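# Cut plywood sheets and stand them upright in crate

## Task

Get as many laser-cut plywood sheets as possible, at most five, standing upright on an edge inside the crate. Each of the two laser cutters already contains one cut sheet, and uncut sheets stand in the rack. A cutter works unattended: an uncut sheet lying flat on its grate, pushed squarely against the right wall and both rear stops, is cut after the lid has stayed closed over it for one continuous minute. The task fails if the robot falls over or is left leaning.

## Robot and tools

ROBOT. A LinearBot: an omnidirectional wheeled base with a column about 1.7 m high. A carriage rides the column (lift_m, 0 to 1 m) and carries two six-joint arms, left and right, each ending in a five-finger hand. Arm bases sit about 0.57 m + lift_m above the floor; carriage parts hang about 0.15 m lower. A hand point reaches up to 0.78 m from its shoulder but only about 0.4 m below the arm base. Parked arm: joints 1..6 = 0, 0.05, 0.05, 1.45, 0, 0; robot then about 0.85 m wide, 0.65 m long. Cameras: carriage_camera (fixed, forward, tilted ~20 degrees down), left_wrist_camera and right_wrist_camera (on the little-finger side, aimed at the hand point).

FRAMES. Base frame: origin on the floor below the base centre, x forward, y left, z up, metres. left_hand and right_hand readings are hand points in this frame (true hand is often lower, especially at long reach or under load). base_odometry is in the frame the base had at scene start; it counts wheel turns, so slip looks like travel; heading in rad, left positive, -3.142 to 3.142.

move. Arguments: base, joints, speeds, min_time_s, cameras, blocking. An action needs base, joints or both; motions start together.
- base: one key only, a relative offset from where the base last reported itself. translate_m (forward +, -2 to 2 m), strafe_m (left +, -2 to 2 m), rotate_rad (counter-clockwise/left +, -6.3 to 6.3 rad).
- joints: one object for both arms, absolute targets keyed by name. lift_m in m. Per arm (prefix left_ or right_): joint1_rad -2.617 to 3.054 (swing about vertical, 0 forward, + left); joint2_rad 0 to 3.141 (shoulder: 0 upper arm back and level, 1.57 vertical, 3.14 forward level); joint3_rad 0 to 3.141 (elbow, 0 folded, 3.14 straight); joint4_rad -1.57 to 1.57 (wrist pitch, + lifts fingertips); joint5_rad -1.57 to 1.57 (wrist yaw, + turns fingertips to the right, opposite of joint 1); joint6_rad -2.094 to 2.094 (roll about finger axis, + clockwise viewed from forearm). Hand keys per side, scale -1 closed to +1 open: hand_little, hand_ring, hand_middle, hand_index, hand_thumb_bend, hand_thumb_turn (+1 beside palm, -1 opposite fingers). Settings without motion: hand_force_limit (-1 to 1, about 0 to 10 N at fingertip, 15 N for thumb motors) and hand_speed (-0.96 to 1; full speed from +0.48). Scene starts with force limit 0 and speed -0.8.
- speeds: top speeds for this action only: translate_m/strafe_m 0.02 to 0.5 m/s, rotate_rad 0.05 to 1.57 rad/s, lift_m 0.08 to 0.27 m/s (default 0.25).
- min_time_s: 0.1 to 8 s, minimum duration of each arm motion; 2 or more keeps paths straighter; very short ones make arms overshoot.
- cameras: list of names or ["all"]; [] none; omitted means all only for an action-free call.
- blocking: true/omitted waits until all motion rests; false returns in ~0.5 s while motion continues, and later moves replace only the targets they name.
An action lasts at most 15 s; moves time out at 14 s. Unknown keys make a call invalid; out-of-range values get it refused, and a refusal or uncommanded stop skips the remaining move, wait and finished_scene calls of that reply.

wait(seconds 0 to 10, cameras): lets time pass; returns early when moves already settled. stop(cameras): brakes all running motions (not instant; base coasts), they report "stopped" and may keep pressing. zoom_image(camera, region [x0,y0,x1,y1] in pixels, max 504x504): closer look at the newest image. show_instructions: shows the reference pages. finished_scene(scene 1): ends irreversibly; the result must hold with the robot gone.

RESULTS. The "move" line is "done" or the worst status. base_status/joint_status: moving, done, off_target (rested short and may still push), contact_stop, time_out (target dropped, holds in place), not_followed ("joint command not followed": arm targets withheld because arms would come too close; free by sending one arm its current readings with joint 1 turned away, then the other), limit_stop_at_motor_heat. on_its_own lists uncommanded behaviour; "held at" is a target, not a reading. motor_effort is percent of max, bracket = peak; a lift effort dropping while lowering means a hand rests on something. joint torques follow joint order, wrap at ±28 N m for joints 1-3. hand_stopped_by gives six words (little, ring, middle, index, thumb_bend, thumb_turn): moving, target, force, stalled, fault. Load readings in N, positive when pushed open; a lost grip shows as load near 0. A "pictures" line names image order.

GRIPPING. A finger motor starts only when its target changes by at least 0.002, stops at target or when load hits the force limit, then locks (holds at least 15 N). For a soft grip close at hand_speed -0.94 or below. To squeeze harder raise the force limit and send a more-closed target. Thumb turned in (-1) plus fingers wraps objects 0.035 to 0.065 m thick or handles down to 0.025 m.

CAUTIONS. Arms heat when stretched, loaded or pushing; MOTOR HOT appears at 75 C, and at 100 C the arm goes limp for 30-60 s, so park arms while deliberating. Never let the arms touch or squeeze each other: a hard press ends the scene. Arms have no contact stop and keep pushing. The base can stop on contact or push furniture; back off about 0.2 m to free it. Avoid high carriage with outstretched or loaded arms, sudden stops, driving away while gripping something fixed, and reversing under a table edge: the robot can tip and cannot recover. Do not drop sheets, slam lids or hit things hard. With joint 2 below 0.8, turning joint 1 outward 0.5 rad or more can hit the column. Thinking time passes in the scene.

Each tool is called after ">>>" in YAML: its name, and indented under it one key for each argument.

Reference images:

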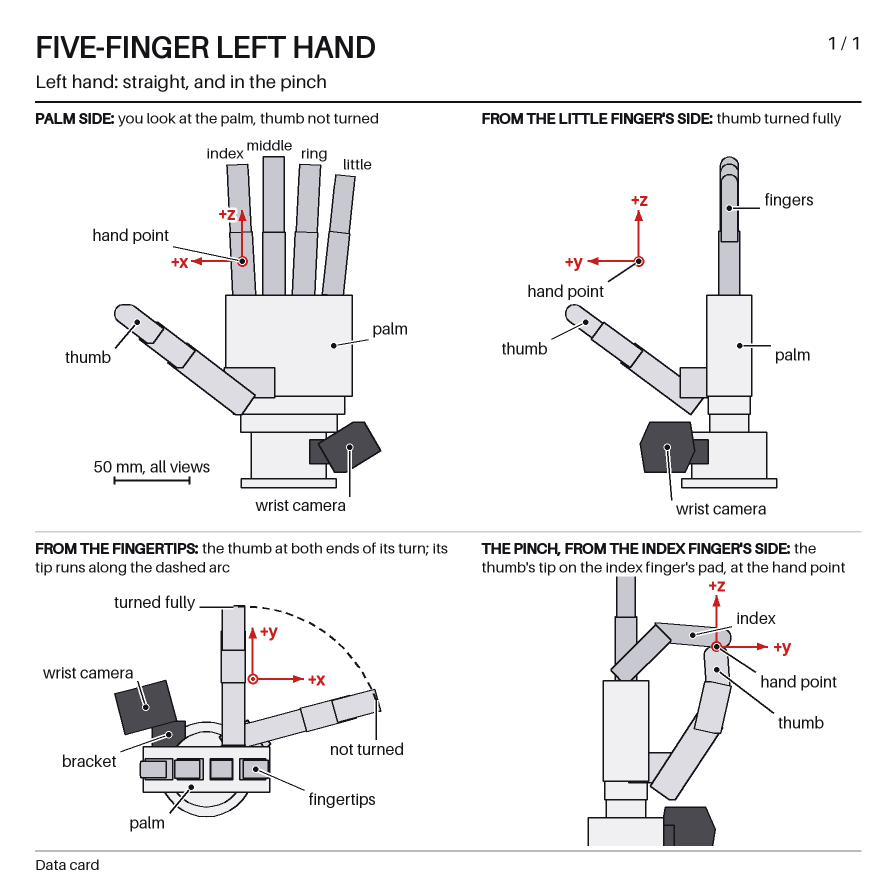

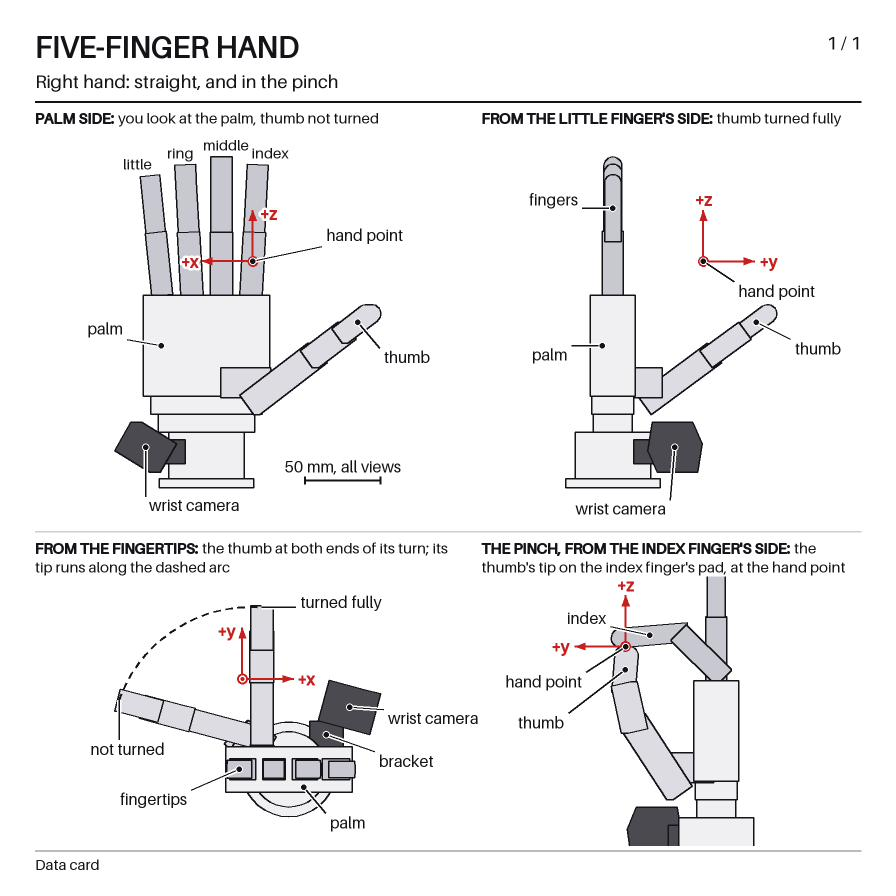

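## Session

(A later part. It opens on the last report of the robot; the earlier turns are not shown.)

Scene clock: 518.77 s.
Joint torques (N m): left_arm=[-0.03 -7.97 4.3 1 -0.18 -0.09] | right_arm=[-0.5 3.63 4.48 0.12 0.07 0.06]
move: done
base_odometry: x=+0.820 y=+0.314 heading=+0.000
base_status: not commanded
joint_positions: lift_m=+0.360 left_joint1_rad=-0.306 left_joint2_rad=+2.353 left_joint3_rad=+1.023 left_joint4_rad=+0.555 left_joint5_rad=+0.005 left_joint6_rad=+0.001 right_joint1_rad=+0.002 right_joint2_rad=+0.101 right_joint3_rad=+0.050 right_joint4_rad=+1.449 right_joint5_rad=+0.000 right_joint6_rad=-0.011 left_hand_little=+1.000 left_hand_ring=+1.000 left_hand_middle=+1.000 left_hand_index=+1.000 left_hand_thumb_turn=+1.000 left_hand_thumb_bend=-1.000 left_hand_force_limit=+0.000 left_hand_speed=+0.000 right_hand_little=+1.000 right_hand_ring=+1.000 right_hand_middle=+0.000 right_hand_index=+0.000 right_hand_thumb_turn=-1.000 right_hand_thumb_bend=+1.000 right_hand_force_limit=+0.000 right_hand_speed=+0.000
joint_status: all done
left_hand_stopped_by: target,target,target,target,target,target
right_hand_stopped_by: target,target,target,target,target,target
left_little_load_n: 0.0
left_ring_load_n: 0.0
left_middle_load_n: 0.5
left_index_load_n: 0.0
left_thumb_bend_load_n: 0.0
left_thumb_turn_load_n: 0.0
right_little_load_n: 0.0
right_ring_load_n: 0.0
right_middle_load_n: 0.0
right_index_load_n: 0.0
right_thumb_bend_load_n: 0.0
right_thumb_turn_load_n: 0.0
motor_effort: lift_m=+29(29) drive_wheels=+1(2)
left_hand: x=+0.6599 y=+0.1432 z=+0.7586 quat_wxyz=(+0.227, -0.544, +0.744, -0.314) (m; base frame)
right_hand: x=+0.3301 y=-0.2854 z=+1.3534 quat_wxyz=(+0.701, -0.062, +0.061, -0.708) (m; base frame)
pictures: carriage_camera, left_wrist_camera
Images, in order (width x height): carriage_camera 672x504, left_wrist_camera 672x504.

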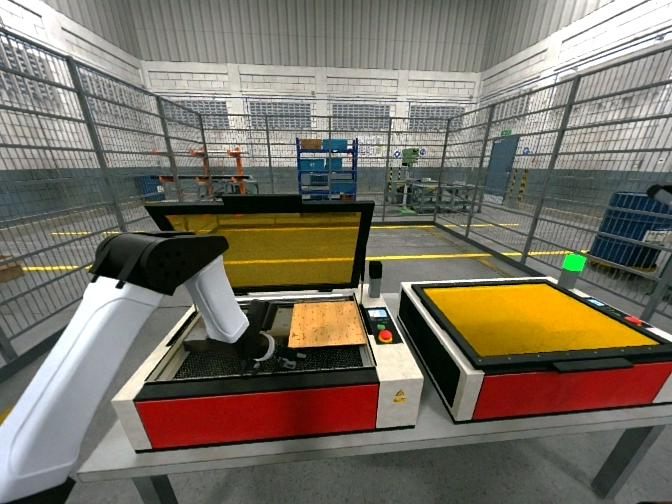

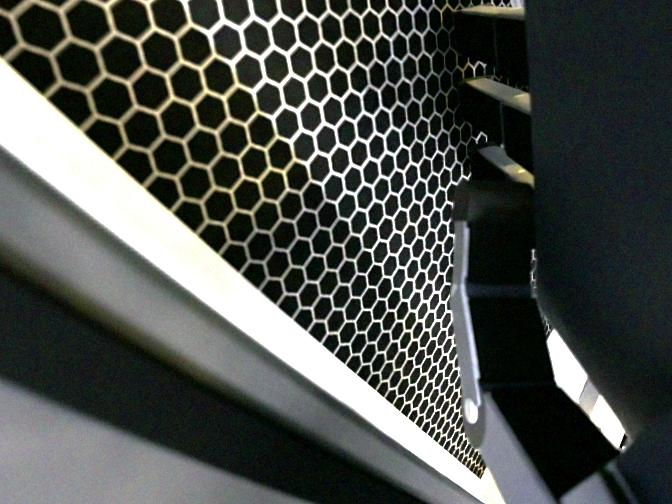

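>>> move:
  joints: {"lift_m": 0.378}

>>> move:
  base: {"translate_m": 0.055}
  speeds: {"translate_m": 0.08}
  cameras: ["carriage_camera", "left_wrist_camera"]

>>> zoom_image:
  camera: "carriage_camera"
  region: [200, 260, 420, 480]

Scene clock: 526.50 s.
Joint torques (N m): left_arm=[-0.01 -8.14 4.23 1.61 -0.16 -0.09] | right_arm=[-0.5 3.63 4.48 0.12 0.07 0.06]
move: done
base_odometry: x=+0.820 y=+0.314 heading=+0.000
base_status: not commanded
joint_positions: lift_m=+0.378 left_joint1_rad=-0.306 left_joint2_rad=+2.356 left_joint3_rad=+1.023 left_joint4_rad=+0.493 left_joint5_rad=+0.005 left_joint6_rad=+0.001 right_joint1_rad=+0.002 right_joint2_rad=+0.101 right_joint3_rad=+0.050 right_joint4_rad=+1.449 right_joint5_rad=+0.000 right_joint6_rad=-0.011 left_hand_little=+1.000 left_hand_ring=+1.000 left_hand_middle=+1.000 left_hand_index=+1.000 left_hand_thumb_turn=+1.000 left_hand_thumb_bend=-1.000 left_hand_force_limit=+0.000 left_hand_speed=+0.000 right_hand_little=+1.000 right_hand_ring=+1.000 right_hand_middle=+0.000 right_hand_index=+0.000 right_hand_thumb_turn=-1.000 right_hand_thumb_bend=+1.000 right_hand_force_limit=+0.000 right_hand_speed=+0.000
joint_status: all done
left_hand_stopped_by: target,target,target,target,target,target
right_hand_stopped_by: target,target,target,target,target,target
left_little_load_n: 0.0
left_ring_load_n: 0.0
left_middle_load_n: 0.0
left_index_load_n: 0.0
left_thumb_bend_load_n: 0.0
left_thumb_turn_load_n: 0.0
right_little_load_n: 0.0
right_ring_load_n: 0.0
right_middle_load_n: 0.0
right_index_load_n: 0.0
right_thumb_bend_load_n: 0.0
right_thumb_turn_load_n: 0.0
motor_effort: lift_m=+36(43) drive_wheels=+1(2)
left_hand: x=+0.6453 y=+0.1478 z=+0.7661 quat_wxyz=(+0.210, -0.551, +0.754, -0.289) (m; base frame)
right_hand: x=+0.3301 y=-0.2854 z=+1.3707 quat_wxyz=(+0.701, -0.062, +0.061, -0.708) (m; base frame)
pictures: none

Scene clock: 527.83 s.
Joint torques (N m): left_arm=[0.29 -8.12 4.18 1.71 -0.31 -0.09] | right_arm=[-0.5 3.64 4.46 0.12 0.06 0.06]
move: done
base_odometry: x=+0.874 y=+0.314 heading=+0.000
base_status: done
joint_positions: lift_m=+0.378 left_joint1_rad=-0.310 left_joint2_rad=+2.355 left_joint3_rad=+1.023 left_joint4_rad=+0.485 left_joint5_rad=+0.020 left_joint6_rad=+0.001 right_joint1_rad=+0.002 right_joint2_rad=+0.101 right_joint3_rad=+0.050 right_joint4_rad=+1.449 right_joint5_rad=+0.000 right_joint6_rad=-0.011 left_hand_little=+1.000 left_hand_ring=+1.000 left_hand_middle=+1.000 left_hand_index=+1.000 left_hand_thumb_turn=+1.000 left_hand_thumb_bend=-1.000 left_hand_force_limit=+0.000 left_hand_speed=+0.000 right_hand_little=+1.000 right_hand_ring=+1.000 right_hand_middle=+0.000 right_hand_index=+0.000 right_hand_thumb_turn=-1.000 right_hand_thumb_bend=+1.000 right_hand_force_limit=+0.000 right_hand_speed=+0.000
joint_status: not commanded
left_hand_stopped_by: target,target,target,target,target,target
right_hand_stopped_by: target,target,target,target,target,target
left_little_load_n: -0.5
left_ring_load_n: 0.0
left_middle_load_n: 0.5
left_index_load_n: -0.5
left_thumb_bend_load_n: -0.5
left_thumb_turn_load_n: 0.0
right_little_load_n: 0.0
right_ring_load_n: 0.0
right_middle_load_n: 0.0
right_index_load_n: 0.0
right_thumb_bend_load_n: 0.0
right_thumb_turn_load_n: -0.5
motor_effort: lift_m=+36(36) drive_wheels=-2(7)
left_hand: x=+0.6418 y=+0.1438 z=+0.7657 quat_wxyz=(+0.201, -0.548, +0.758, -0.292) (m; base frame)
right_hand: x=+0.3301 y=-0.2854 z=+1.3707 quat_wxyz=(+0.701, -0.062, +0.061, -0.708) (m; base frame)
pictures: carriage_camera, left_wrist_camera
Images, in order (width x height): carriage_camera 672x504, left_wrist_camera 672x504.

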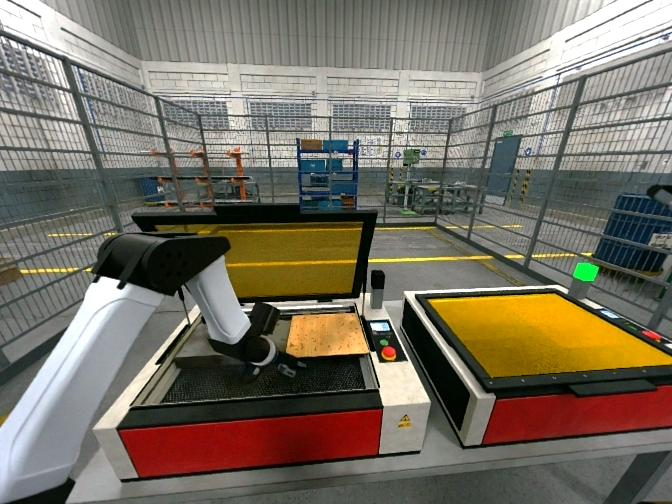

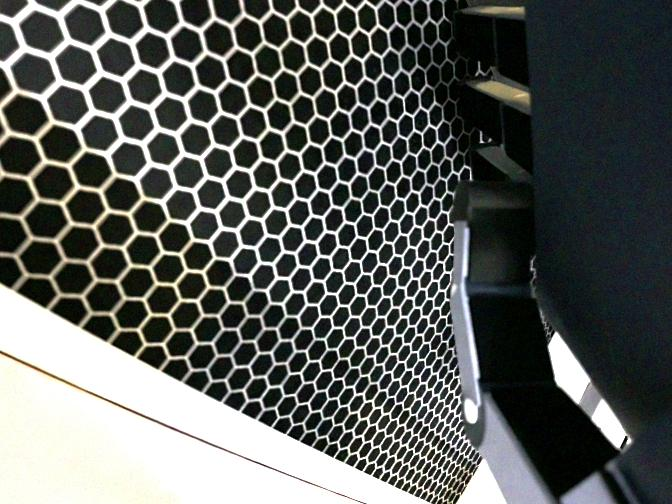

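Scaled by 2.291 from the camera's 672x504 image, which has a finer 960x720 frame.

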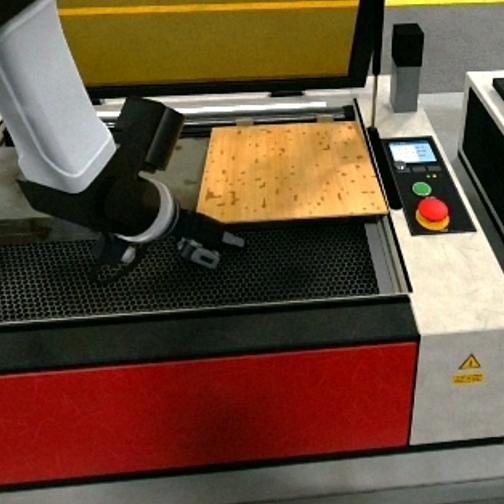

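>>> move:
  base: {"translate_m": -0.04}
  speeds: {"translate_m": 0.1}

>>> move:
  joints: {"left_joint1_rad": -0.5, "left_joint5_rad": -0.3, "left_joint6_rad": 0, "left_joint4_rad": 0.469, "left_joint2_rad": 2.368, "left_joint3_rad": 1.026}
  min_time_s: 1.5
  cameras: ["carriage_camera", "left_wrist_camera"]

>>> zoom_image:
  camera: "carriage_camera"
  region: [200, 260, 420, 480]

Scene clock: 537.13 s.
Joint torques (N m): left_arm=[0.27 -8.1 4.26 1.63 -0.17 -0.09] | right_arm=[-0.51 3.63 4.48 0.1 0.07 0.06]
move: done
base_odometry: x=+0.834 y=+0.315 heading=+0.000
base_status: done
joint_positions: lift_m=+0.378 left_joint1_rad=-0.310 left_joint2_rad=+2.355 left_joint3_rad=+1.023 left_joint4_rad=+0.490 left_joint5_rad=+0.006 left_joint6_rad=+0.001 right_joint1_rad=+0.002 right_joint2_rad=+0.101 right_joint3_rad=+0.050 right_joint4_rad=+1.450 right_joint5_rad=+0.000 right_joint6_rad=-0.011 left_hand_little=+1.000 left_hand_ring=+1.000 left_hand_middle=+1.000 left_hand_index=+1.000 left_hand_thumb_turn=+1.000 left_hand_thumb_bend=-1.000 left_hand_force_limit=+0.000 left_hand_speed=+0.000 right_hand_little=+1.000 right_hand_ring=+1.000 right_hand_middle=+0.000 right_hand_index=+0.000 right_hand_thumb_turn=-1.000 right_hand_thumb_bend=+1.000 right_hand_force_limit=+0.000 right_hand_speed=+0.000
joint_status: not commanded
left_hand_stopped_by: target,target,target,target,target,target
right_hand_stopped_by: target,target,target,target,target,target
left_little_load_n: 0.0
left_ring_load_n: 0.0
left_middle_load_n: 0.0
left_index_load_n: 0.0
left_thumb_bend_load_n: 0.0
left_thumb_turn_load_n: 0.0
right_little_load_n: 0.0
right_ring_load_n: 0.0
right_middle_load_n: 0.0
right_index_load_n: 0.0
right_thumb_bend_load_n: 0.0
right_thumb_turn_load_n: 0.0
motor_effort: lift_m=+36(36) drive_wheels=+0(8)
left_hand: x=+0.6441 y=+0.1461 z=+0.7660 quat_wxyz=(+0.208, -0.550, +0.756, -0.290) (m; base frame)
right_hand: x=+0.3298 y=-0.2854 z=+1.3709 quat_wxyz=(+0.701, -0.061, +0.060, -0.708) (m; base frame)
pictures: none

Scene clock: 538.93 s.
Joint torques (N m): left_arm=[-0.85 -8.08 4.23 1.52 -0.16 -0.08] | right_arm=[-0.51 3.63 4.48 0.1 0.07 0.06]
move: done
base_odometry: x=+0.834 y=+0.315 heading=+0.000
base_status: not commanded
joint_positions: lift_m=+0.378 left_joint1_rad=-0.486 left_joint2_rad=+2.355 left_joint3_rad=+1.023 left_joint4_rad=+0.498 left_joint5_rad=-0.312 left_joint6_rad=+0.001 right_joint1_rad=+0.002 right_joint2_rad=+0.101 right_joint3_rad=+0.050 right_joint4_rad=+1.450 right_joint5_rad=+0.000 right_joint6_rad=-0.011 left_hand_little=+1.000 left_hand_ring=+1.000 left_hand_middle=+1.000 left_hand_index=+1.000 left_hand_thumb_turn=+1.000 left_hand_thumb_bend=-1.000 left_hand_force_limit=+0.000 left_hand_speed=+0.000 right_hand_little=+1.000 right_hand_ring=+1.000 right_hand_middle=+0.000 right_hand_index=+0.000 right_hand_thumb_turn=-1.000 right_hand_thumb_bend=+1.000 right_hand_force_limit=+0.000 right_hand_speed=+0.000
joint_status: all done
left_hand_stopped_by: target,target,target,target,target,target
right_hand_stopped_by: target,target,target,target,target,target
left_little_load_n: 0.0
left_ring_load_n: -0.5
left_middle_load_n: 0.0
left_index_load_n: 0.0
left_thumb_bend_load_n: -0.5
left_thumb_turn_load_n: 0.5
right_little_load_n: 0.0
right_ring_load_n: 0.0
right_middle_load_n: 0.0
right_index_load_n: 0.0
right_thumb_bend_load_n: 0.0
right_thumb_turn_load_n: 0.0
motor_effort: lift_m=+36(36) drive_wheels=+0(0)
left_hand: x=+0.6387 y=+0.1284 z=+0.7668 quat_wxyz=(+0.308, -0.523, +0.761, -0.230) (m; base frame)
right_hand: x=+0.3298 y=-0.2854 z=+1.3709 quat_wxyz=(+0.701, -0.061, +0.060, -0.708) (m; base frame)
pictures: carriage_camera, left_wrist_camera
Images, in order (width x height): carriage_camera 672x504, left_wrist_camera 672x504.

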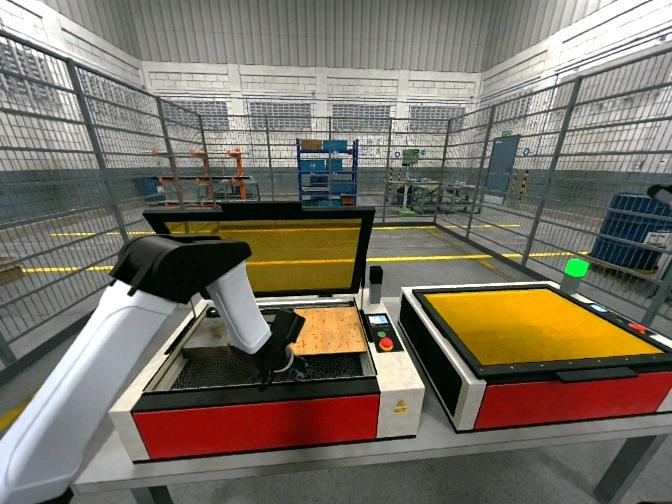

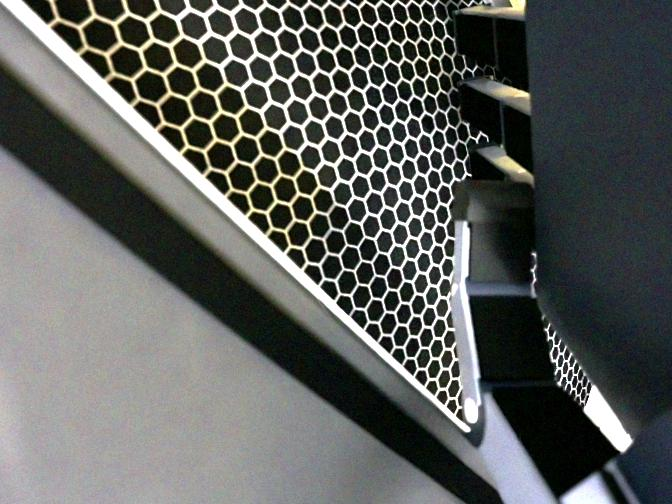

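Scaled by 2.291 from the camera's 672x504 image, which has a finer 960x720 frame.

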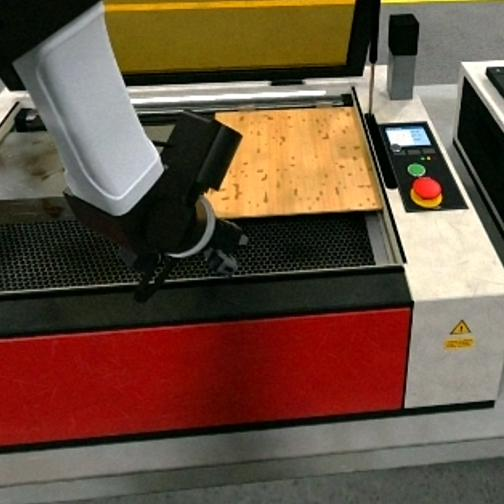

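>>> move:
  base: {"translate_m": 0.068}
  speeds: {"translate_m": 0.08}

>>> move:
  joints: {"lift_m": 0.42}
  speeds: {"lift_m": 0.08}
  cameras: ["carriage_camera", "left_wrist_camera"]

>>> zoom_image:
  camera: "carriage_camera"
  region: [200, 260, 420, 480]

Scene clock: 544.13 s.
Joint torques (N m): left_arm=[3.96 -0.84 7.42 3.63 -0.1 1.5] | right_arm=[-0.5 3.63 4.49 0.1 0.07 0.06]
move: done
base_odometry: x=+0.902 y=+0.315 heading=+0.000
base_status: done
joint_positions: lift_m=+0.378 left_joint1_rad=-0.545 left_joint2_rad=+2.275 left_joint3_rad=+0.986 left_joint4_rad=+0.287 left_joint5_rad=-0.322 left_joint6_rad=-0.131 right_joint1_rad=+0.002 right_joint2_rad=+0.101 right_joint3_rad=+0.050 right_joint4_rad=+1.450 right_joint5_rad=+0.000 right_joint6_rad=-0.011 left_hand_little=+1.000 left_hand_ring=+0.999 left_hand_middle=+1.000 left_hand_index=+1.000 left_hand_thumb_turn=+1.000 left_hand_thumb_bend=-1.000 left_hand_force_limit=+0.000 left_hand_speed=+0.000 right_hand_little=+1.000 right_hand_ring=+1.000 right_hand_middle=+0.000 right_hand_index=+0.000 right_hand_thumb_turn=-1.000 right_hand_thumb_bend=+1.000 right_hand_force_limit=+0.000 right_hand_speed=+0.000
joint_status: not commanded
left_hand_stopped_by: target,target,target,target,target,target
right_hand_stopped_by: target,target,target,target,target,target
left_little_load_n: -1.0
left_ring_load_n: -11.0
left_middle_load_n: 2.0
left_index_load_n: 1.5
left_thumb_bend_load_n: 0.0
left_thumb_turn_load_n: 0.0
right_little_load_n: 0.0
right_ring_load_n: 0.0
right_middle_load_n: 0.0
right_index_load_n: 0.0
right_thumb_bend_load_n: 0.0
right_thumb_turn_load_n: 0.0
motor_effort: lift_m=+33(36) drive_wheels=+8(12)
left_hand: x=+0.5874 y=+0.1215 z=+0.7681 quat_wxyz=(+0.258, -0.555, +0.769, -0.183) (m; base frame)
right_hand: x=+0.3299 y=-0.2854 z=+1.3712 quat_wxyz=(+0.701, -0.061, +0.061, -0.708) (m; base frame)
pictures: none

Scene clock: 545.10 s.
Joint torques (N m): left_arm=[1.02 -8.53 6.98 2.77 -0.54 0.14] | right_arm=[-0.5 3.63 4.48 0.11 0.07 0.06]
move: done
base_odometry: x=+0.902 y=+0.315 heading=+0.000
base_status: not commanded
joint_positions: lift_m=+0.420 left_joint1_rad=-0.509 left_joint2_rad=+2.366 left_joint3_rad=+0.986 left_joint4_rad=+0.359 left_joint5_rad=-0.275 left_joint6_rad=-0.018 right_joint1_rad=+0.002 right_joint2_rad=+0.101 right_joint3_rad=+0.050 right_joint4_rad=+1.450 right_joint5_rad=+0.000 right_joint6_rad=-0.011 left_hand_little=+1.000 left_hand_ring=+1.000 left_hand_middle=+1.000 left_hand_index=+1.000 left_hand_thumb_turn=+1.000 left_hand_thumb_bend=-1.000 left_hand_force_limit=+0.000 left_hand_speed=+0.000 right_hand_little=+1.000 right_hand_ring=+1.000 right_hand_middle=+0.000 right_hand_index=+0.000 right_hand_thumb_turn=-1.000 right_hand_thumb_bend=+1.000 right_hand_force_limit=+0.000 right_hand_speed=+0.000
joint_status: all done
left_hand_stopped_by: target,target,target,target,target,target
right_hand_stopped_by: target,target,target,target,target,target
left_little_load_n: -0.5
left_ring_load_n: -1.5
left_middle_load_n: 0.0
left_index_load_n: 0.0
left_thumb_bend_load_n: 0.0
left_thumb_turn_load_n: 0.0
right_little_load_n: 0.0
right_ring_load_n: 0.0
right_middle_load_n: -0.5
right_index_load_n: 0.0
right_thumb_bend_load_n: 0.0
right_thumb_turn_load_n: 0.0
motor_effort: lift_m=+37(39) drive_wheels=+3(9)
left_hand: x=+0.5826 y=+0.1382 z=+0.7796 quat_wxyz=(+0.249, -0.522, +0.799, -0.167) (m; base frame)
right_hand: x=+0.3299 y=-0.2854 z=+1.4128 quat_wxyz=(+0.701, -0.061, +0.061, -0.708) (m; base frame)
pictures: carriage_camera, left_wrist_camera
Images, in order (width x height): carriage_camera 672x504, left_wrist_camera 672x504.

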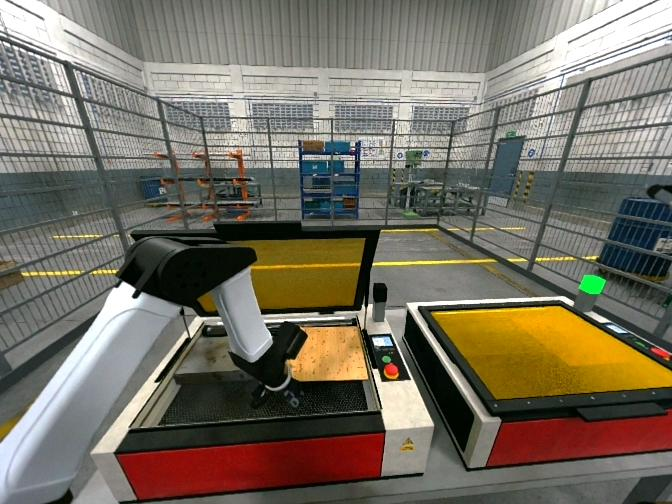

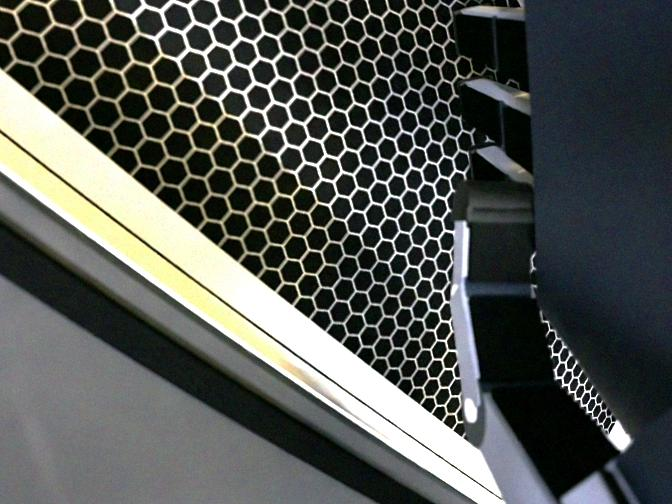

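Scaled by 2.291 from the camera's 672x504 image, which has a finer 960x720 frame.

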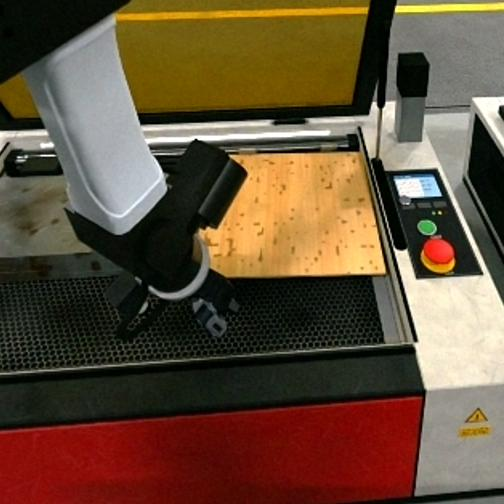

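>>> move:
  joints: {"lift_m": 0.45}
  speeds: {"lift_m": 0.08}
  cameras: ["carriage_camera", "left_wrist_camera"]

>>> zoom_image:
  camera: "carriage_camera"
  region: [220, 280, 420, 480]

Scene clock: 552.23 s.
Joint torques (N m): left_arm=[1.01 -9.03 6.83 2.55 -0.53 0.1] | right_arm=[-0.5 3.64 4.52 0.1 0.06 0.06]
move: done
base_odometry: x=+0.902 y=+0.315 heading=+0.000
base_status: not commanded
joint_positions: lift_m=+0.450 left_joint1_rad=-0.509 left_joint2_rad=+2.371 left_joint3_rad=+0.988 left_joint4_rad=+0.380 left_joint5_rad=-0.276 left_joint6_rad=-0.014 right_joint1_rad=+0.002 right_joint2_rad=+0.101 right_joint3_rad=+0.050 right_joint4_rad=+1.450 right_joint5_rad=+0.000 right_joint6_rad=-0.011 left_hand_little=+1.000 left_hand_ring=+1.000 left_hand_middle=+1.000 left_hand_index=+1.000 left_hand_thumb_turn=+1.000 left_hand_thumb_bend=-1.000 left_hand_force_limit=+0.000 left_hand_speed=+0.000 right_hand_little=+1.000 right_hand_ring=+1.000 right_hand_middle=+0.000 right_hand_index=+0.000 right_hand_thumb_turn=-1.000 right_hand_thumb_bend=+1.000 right_hand_force_limit=+0.000 right_hand_speed=+0.000
joint_status: all done
left_hand_stopped_by: target,target,target,target,target,target
right_hand_stopped_by: target,target,target,target,target,target
left_little_load_n: 0.0
left_ring_load_n: -1.0
left_middle_load_n: 0.0
left_index_load_n: 0.0
left_thumb_bend_load_n: 0.0
left_thumb_turn_load_n: 0.0
right_little_load_n: 0.0
right_ring_load_n: 0.0
right_middle_load_n: 0.0
right_index_load_n: 0.0
right_thumb_bend_load_n: 0.0
right_thumb_turn_load_n: 0.0
motor_effort: lift_m=+36(42) drive_wheels=+3(3)
left_hand: x=+0.5869 y=+0.1361 z=+0.8100 quat_wxyz=(+0.253, -0.520, +0.797, -0.174) (m; base frame)
right_hand: x=+0.3299 y=-0.2854 z=+1.4428 quat_wxyz=(+0.701, -0.061, +0.061, -0.708) (m; base frame)
pictures: carriage_camera, left_wrist_camera
Images, in order (width x height): carriage_camera 672x504, left_wrist_camera 672x504.

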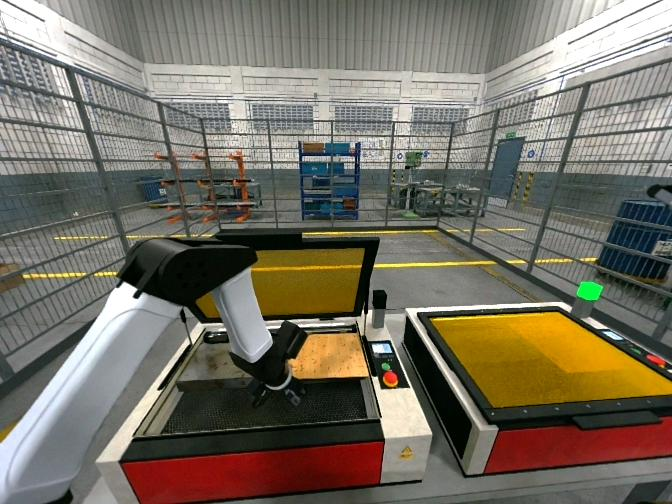

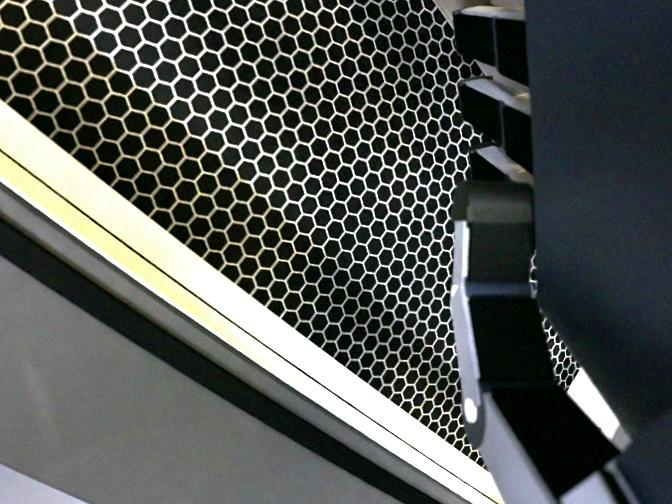

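Scaled by 2.520 from the camera's 672x504 image, which has a finer 960x720 frame.

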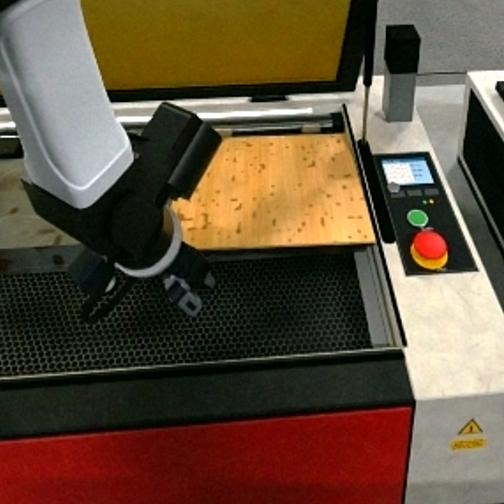

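>>> move:
  joints: {"lift_m": 0.50, "left_joint4_rad": 0.75}
  speeds: {"lift_m": 0.08}
  cameras: ["carriage_camera", "left_wrist_camera"]

>>> zoom_image:
  camera: "carriage_camera"
  region: [200, 280, 420, 500]

Scene clock: 560.77 s.
Joint torques (N m): left_arm=[-0.25 -9.42 6.93 3.11 0.16 0.09] | right_arm=[-0.51 3.64 4.48 0.11 0.07 0.06]
move: off_target
base_odometry: x=+0.902 y=+0.315 heading=+0.000
base_status: not commanded
joint_positions: lift_m=+0.500 left_joint1_rad=-0.493 left_joint2_rad=+2.372 left_joint3_rad=+0.990 left_joint4_rad=+0.651 left_joint5_rad=-0.345 left_joint6_rad=-0.013 right_joint1_rad=+0.002 right_joint2_rad=+0.101 right_joint3_rad=+0.050 right_joint4_rad=+1.450 right_joint5_rad=+0.000 right_joint6_rad=-0.011 left_hand_little=+1.000 left_hand_ring=+0.999 left_hand_middle=+1.000 left_hand_index=+1.000 left_hand_thumb_turn=+1.000 left_hand_thumb_bend=-1.000 left_hand_force_limit=+0.000 left_hand_speed=+0.000 right_hand_little=+1.000 right_hand_ring=+1.000 right_hand_middle=+0.000 right_hand_index=+0.000 right_hand_thumb_turn=-1.000 right_hand_thumb_bend=+1.000 right_hand_force_limit=+0.000 right_hand_speed=+0.000
joint_status: left_joint4_rad off_target (ended at +0.651, target +0.750); the others done
left_hand_stopped_by: target,target,target,target,target,target
right_hand_stopped_by: target,target,target,target,target,target
left_little_load_n: 0.0
left_ring_load_n: -5.0
left_middle_load_n: 0.0
left_index_load_n: 0.0
left_thumb_bend_load_n: 0.0
left_thumb_turn_load_n: 0.0
right_little_load_n: 0.0
right_ring_load_n: 0.0
right_middle_load_n: -0.5
right_index_load_n: 0.0
right_thumb_bend_load_n: 0.0
right_thumb_turn_load_n: 0.0
motor_effort: lift_m=+36(44) drive_wheels=+3(3)
left_hand: x=+0.6538 y=+0.1228 z=+0.8965 quat_wxyz=(+0.339, -0.526, +0.733, -0.267) (m; base frame)
right_hand: x=+0.3299 y=-0.2854 z=+1.4928 quat_wxyz=(+0.701, -0.061, +0.061, -0.708) (m; base frame)
pictures: carriage_camera, left_wrist_camera
Images, in order (width x height): carriage_camera 672x504, left_wrist_camera 672x504.

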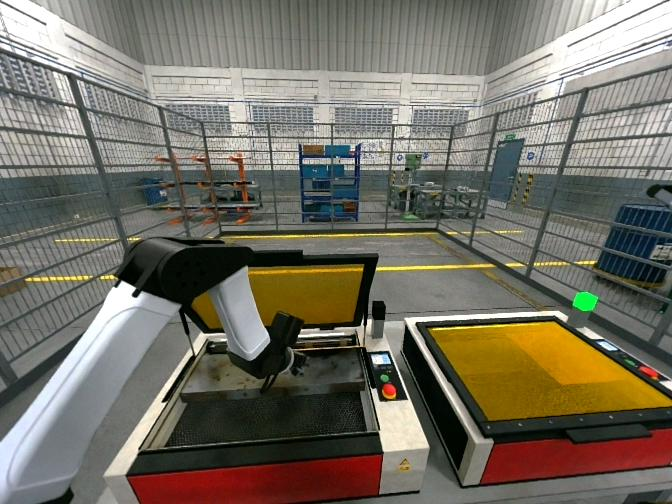

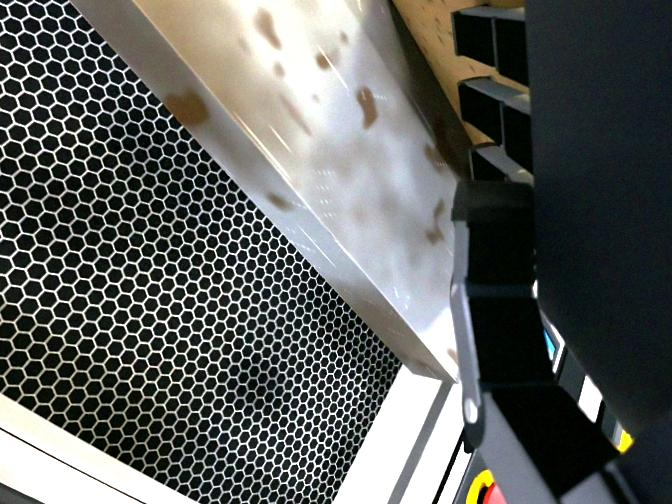

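Scaled by 2.291 from the camera's 672x504 image, which has a finer 960x720 frame.

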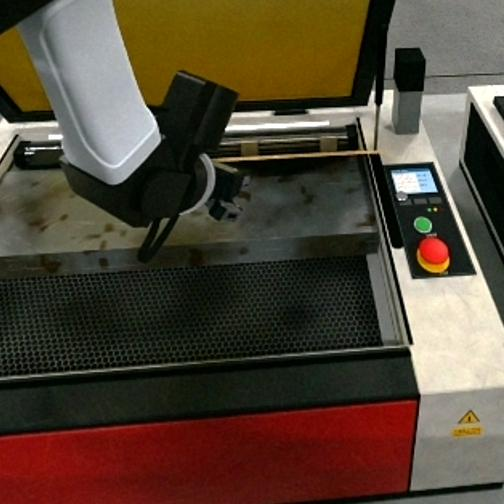

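>>> move:
  joints: {"lift_m": 0.53, "left_joint4_rad": 0.95}
  base: {"translate_m": 0.03}
  speeds: {"lift_m": 0.08, "translate_m": 0.05}
  min_time_s: 1.5
  cameras: ["carriage_camera", "left_wrist_camera"]

>>> zoom_image:
  camera: "carriage_camera"
  region: [200, 280, 420, 500]

Scene clock: 569.27 s.
Joint torques (N m): left_arm=[-0.29 -9.74 6.05 2.57 -0.12 0.04] | right_arm=[-0.5 3.71 4.48 0.1 0.07 0.06]
move: done
base_odometry: x=+0.932 y=+0.315 heading=+0.000
base_status: done
joint_positions: lift_m=+0.530 left_joint1_rad=-0.493 left_joint2_rad=+2.372 left_joint3_rad=+1.004 left_joint4_rad=+0.929 left_joint5_rad=-0.310 left_joint6_rad=-0.010 right_joint1_rad=+0.002 right_joint2_rad=+0.101 right_joint3_rad=+0.050 right_joint4_rad=+1.450 right_joint5_rad=+0.000 right_joint6_rad=-0.011 left_hand_little=+1.000 left_hand_ring=+1.000 left_hand_middle=+1.000 left_hand_index=+1.000 left_hand_thumb_turn=+1.000 left_hand_thumb_bend=-1.000 left_hand_force_limit=+0.000 left_hand_speed=+0.000 right_hand_little=+1.000 right_hand_ring=+1.000 right_hand_middle=+0.000 right_hand_index=+0.000 right_hand_thumb_turn=-1.000 right_hand_thumb_bend=+1.000 right_hand_force_limit=+0.000 right_hand_speed=+0.000
joint_status: all done
left_hand_stopped_by: target,target,target,target,target,target
right_hand_stopped_by: target,target,target,target,target,target
left_little_load_n: 0.0
left_ring_load_n: 0.0
left_middle_load_n: 0.0
left_index_load_n: 0.0
left_thumb_bend_load_n: 0.0
left_thumb_turn_load_n: 0.0
right_little_load_n: 0.0
right_ring_load_n: 0.0
right_middle_load_n: 0.0
right_index_load_n: 0.0
right_thumb_bend_load_n: 0.0
right_thumb_turn_load_n: 0.0
motor_effort: lift_m=+36(44) drive_wheels=-2(10)
left_hand: x=+0.7046 y=+0.0880 z=+0.9822 quat_wxyz=(+0.382, -0.502, +0.671, -0.390) (m; base frame)
right_hand: x=+0.3299 y=-0.2854 z=+1.5228 quat_wxyz=(+0.701, -0.061, +0.061, -0.708) (m; base frame)
pictures: carriage_camera, left_wrist_camera
Images, in order (width x height): carriage_camera 672x504, left_wrist_camera 672x504.

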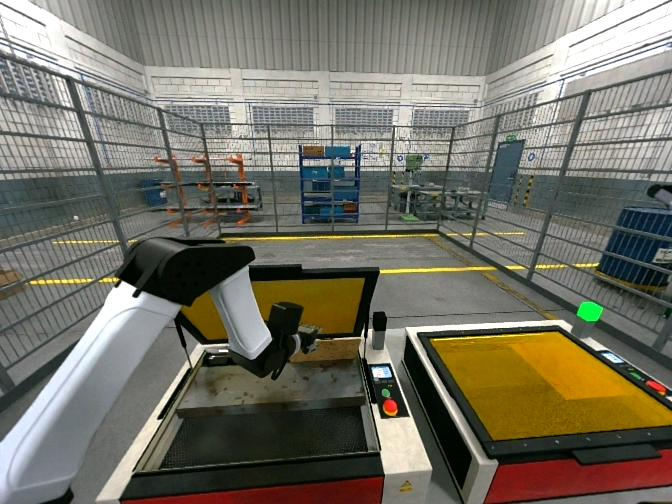

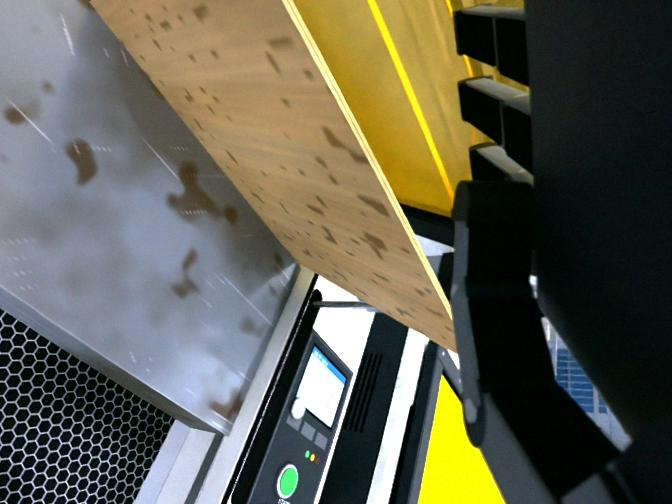

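Scaled by 2.291 from the camera's 672x504 image, which has a finer 960x720 frame.

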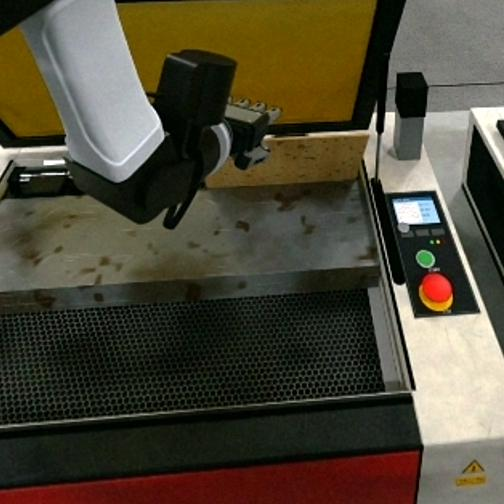

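>>> move:
  joints: {"left_joint1_rad": -0.70, "left_joint5_rad": -0.52}
  base: {"translate_m": 0.043}
  speeds: {"translate_m": 0.025}
  min_time_s: 2
  cameras: ["carriage_camera", "left_wrist_camera"]

>>> zoom_image:
  camera: "carriage_camera"
  region: [200, 280, 420, 500]

Scene clock: 590.43 s.
Joint torques (N m): left_arm=[-0.1 -9.66 6 2.47 -0.39 0.04] | right_arm=[-0.58 3.58 4.46 0.12 0.07 0.06]
move: done
base_odometry: x=+0.975 y=+0.315 heading=+0.001
base_status: done
joint_positions: lift_m=+0.530 left_joint1_rad=-0.695 left_joint2_rad=+2.372 left_joint3_rad=+1.004 left_joint4_rad=+0.931 left_joint5_rad=-0.509 left_joint6_rad=-0.010 right_joint1_rad=+0.002 right_joint2_rad=+0.101 right_joint3_rad=+0.050 right_joint4_rad=+1.449 right_joint5_rad=+0.000 right_joint6_rad=-0.011 left_hand_little=+1.000 left_hand_ring=+1.000 left_hand_middle=+1.000 left_hand_index=+1.000 left_hand_thumb_turn=+1.000 left_hand_thumb_bend=-1.000 left_hand_force_limit=+0.000 left_hand_speed=+0.000 right_hand_little=+1.000 right_hand_ring=+1.000 right_hand_middle=+0.000 right_hand_index=+0.000 right_hand_thumb_turn=-1.000 right_hand_thumb_bend=+1.000 right_hand_force_limit=+0.000 right_hand_speed=+0.000
joint_status: all done
left_hand_stopped_by: target,target,target,target,target,target
right_hand_stopped_by: target,target,target,target,target,target
left_little_load_n: 0.0
left_ring_load_n: 0.0
left_middle_load_n: 0.0
left_index_load_n: 0.0
left_thumb_bend_load_n: 0.0
left_thumb_turn_load_n: 0.0
right_little_load_n: 0.0
right_ring_load_n: 0.0
right_middle_load_n: 0.0
right_index_load_n: 0.0
right_thumb_bend_load_n: 0.0
right_thumb_turn_load_n: 0.0
motor_effort: lift_m=+36(36) drive_wheels=-1(10)
left_hand: x=+0.6670 y=+0.0298 z=+0.9868 quat_wxyz=(+0.411, -0.472, +0.680, -0.383) (m; base frame)
right_hand: x=+0.3301 y=-0.2854 z=+1.5227 quat_wxyz=(+0.701, -0.062, +0.061, -0.708) (m; base frame)
pictures: carriage_camera, left_wrist_camera
Images, in order (width x height): carriage_camera 672x504, left_wrist_camera 672x504.

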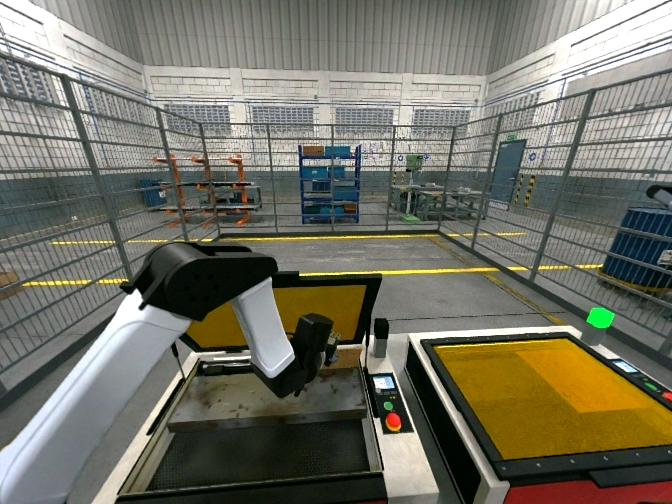

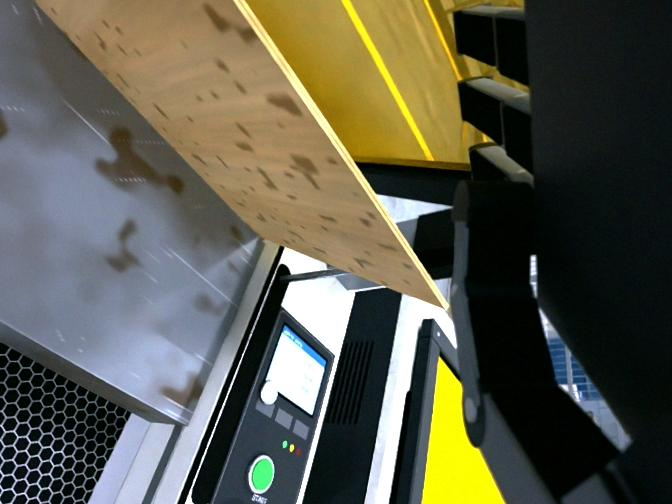

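Scaled by 2.291 from the camera's 672x504 image, which has a finer 960x720 frame.

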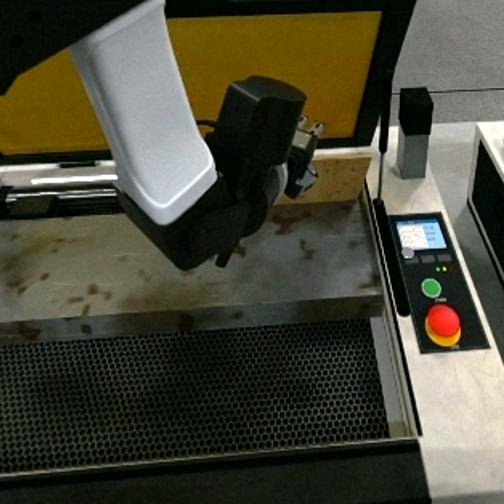

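>>> move:
  joints: {"left_hand_thumb_bend": 1}

>>> move:
  joints: {"left_hand_thumb_turn": -1}
  cameras: ["left_wrist_camera"]

Scene clock: 595.30 s.
Joint torques (N m): left_arm=[-0.09 -9.7 6.02 2.47 -0.37 0.03] | right_arm=[-0.5 3.63 4.48 0.12 0.07 0.06]
move: done
base_odometry: x=+0.975 y=+0.315 heading=+0.001
base_status: not commanded
joint_positions: lift_m=+0.530 left_joint1_rad=-0.695 left_joint2_rad=+2.372 left_joint3_rad=+1.004 left_joint4_rad=+0.931 left_joint5_rad=-0.510 left_joint6_rad=-0.009 right_joint1_rad=+0.002 right_joint2_rad=+0.101 right_joint3_rad=+0.050 right_joint4_rad=+1.449 right_joint5_rad=+0.000 right_joint6_rad=-0.011 left_hand_little=+1.000 left_hand_ring=+1.000 left_hand_middle=+1.000 left_hand_index=+1.000 left_hand_thumb_turn=+1.000 left_hand_thumb_bend=+1.000 left_hand_force_limit=+0.000 left_hand_speed=+0.000 right_hand_little=+1.000 right_hand_ring=+1.000 right_hand_middle=+0.000 right_hand_index=+0.000 right_hand_thumb_turn=-1.000 right_hand_thumb_bend=+1.000 right_hand_force_limit=+0.000 right_hand_speed=+0.000
joint_status: all done
left_hand_stopped_by: target,target,target,target,target,target
right_hand_stopped_by: target,target,target,target,target,target
left_little_load_n: 0.0
left_ring_load_n: -0.5
left_middle_load_n: 0.0
left_index_load_n: 0.0
left_thumb_bend_load_n: 0.0
left_thumb_turn_load_n: 0.0
right_little_load_n: 0.0
right_ring_load_n: 0.0
right_middle_load_n: 0.0
right_index_load_n: 0.0
right_thumb_bend_load_n: 0.0
right_thumb_turn_load_n: 0.0
motor_effort: lift_m=+36(36) drive_wheels=+4(4)
left_hand: x=+0.6671 y=+0.0301 z=+0.9869 quat_wxyz=(+0.411, -0.472, +0.680, -0.382) (m; base frame)
right_hand: x=+0.3301 y=-0.2854 z=+1.5227 quat_wxyz=(+0.701, -0.062, +0.061, -0.708) (m; base frame)
pictures: none

Scene clock: 596.83 s.
Joint torques (N m): left_arm=[-0.09 -9.72 6.01 2.46 -0.37 0.04] | right_arm=[-0.5 3.63 4.48 0.12 0.07 0.06]
move: done
base_odometry: x=+0.975 y=+0.315 heading=+0.001
base_status: not commanded
joint_positions: lift_m=+0.530 left_joint1_rad=-0.695 left_joint2_rad=+2.372 left_joint3_rad=+1.004 left_joint4_rad=+0.931 left_joint5_rad=-0.511 left_joint6_rad=-0.008 right_joint1_rad=+0.002 right_joint2_rad=+0.101 right_joint3_rad=+0.050 right_joint4_rad=+1.449 right_joint5_rad=+0.000 right_joint6_rad=-0.011 left_hand_little=+1.000 left_hand_ring=+1.000 left_hand_middle=+1.000 left_hand_index=+1.000 left_hand_thumb_turn=-1.000 left_hand_thumb_bend=+1.000 left_hand_force_limit=+0.000 left_hand_speed=+0.000 right_hand_little=+1.000 right_hand_ring=+1.000 right_hand_middle=+0.000 right_hand_index=+0.000 right_hand_thumb_turn=-1.000 right_hand_thumb_bend=+1.000 right_hand_force_limit=+0.000 right_hand_speed=+0.000
joint_status: all done
left_hand_stopped_by: target,target,target,target,target,target
right_hand_stopped_by: target,target,target,target,target,target
left_little_load_n: 0.0
left_ring_load_n: 0.0
left_middle_load_n: 0.0
left_index_load_n: 0.0
left_thumb_bend_load_n: 0.0
left_thumb_turn_load_n: 0.5
right_little_load_n: 0.0
right_ring_load_n: 0.0
right_middle_load_n: 0.0
right_index_load_n: 0.0
right_thumb_bend_load_n: 0.0
right_thumb_turn_load_n: 0.0
motor_effort: lift_m=+36(36) drive_wheels=+4(4)
left_hand: x=+0.6671 y=+0.0302 z=+0.9869 quat_wxyz=(+0.412, -0.472, +0.680, -0.382) (m; base frame)
right_hand: x=+0.3301 y=-0.2854 z=+1.5227 quat_wxyz=(+0.701, -0.062, +0.061, -0.708) (m; base frame)
pictures: left_wrist_camera
Images, in order (width x height): left_wrist_camera 672x504.

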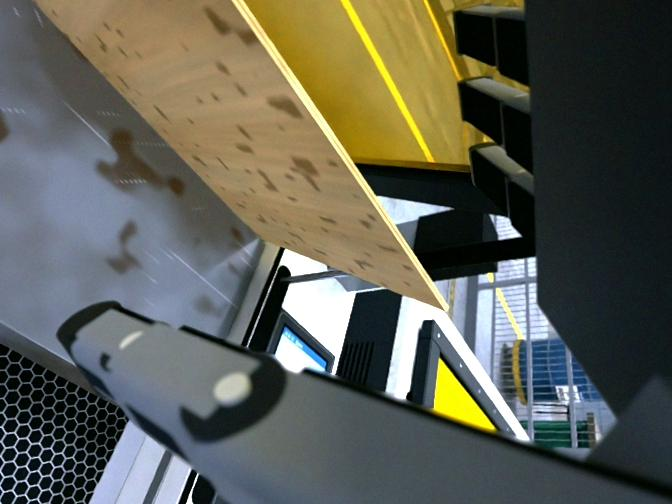

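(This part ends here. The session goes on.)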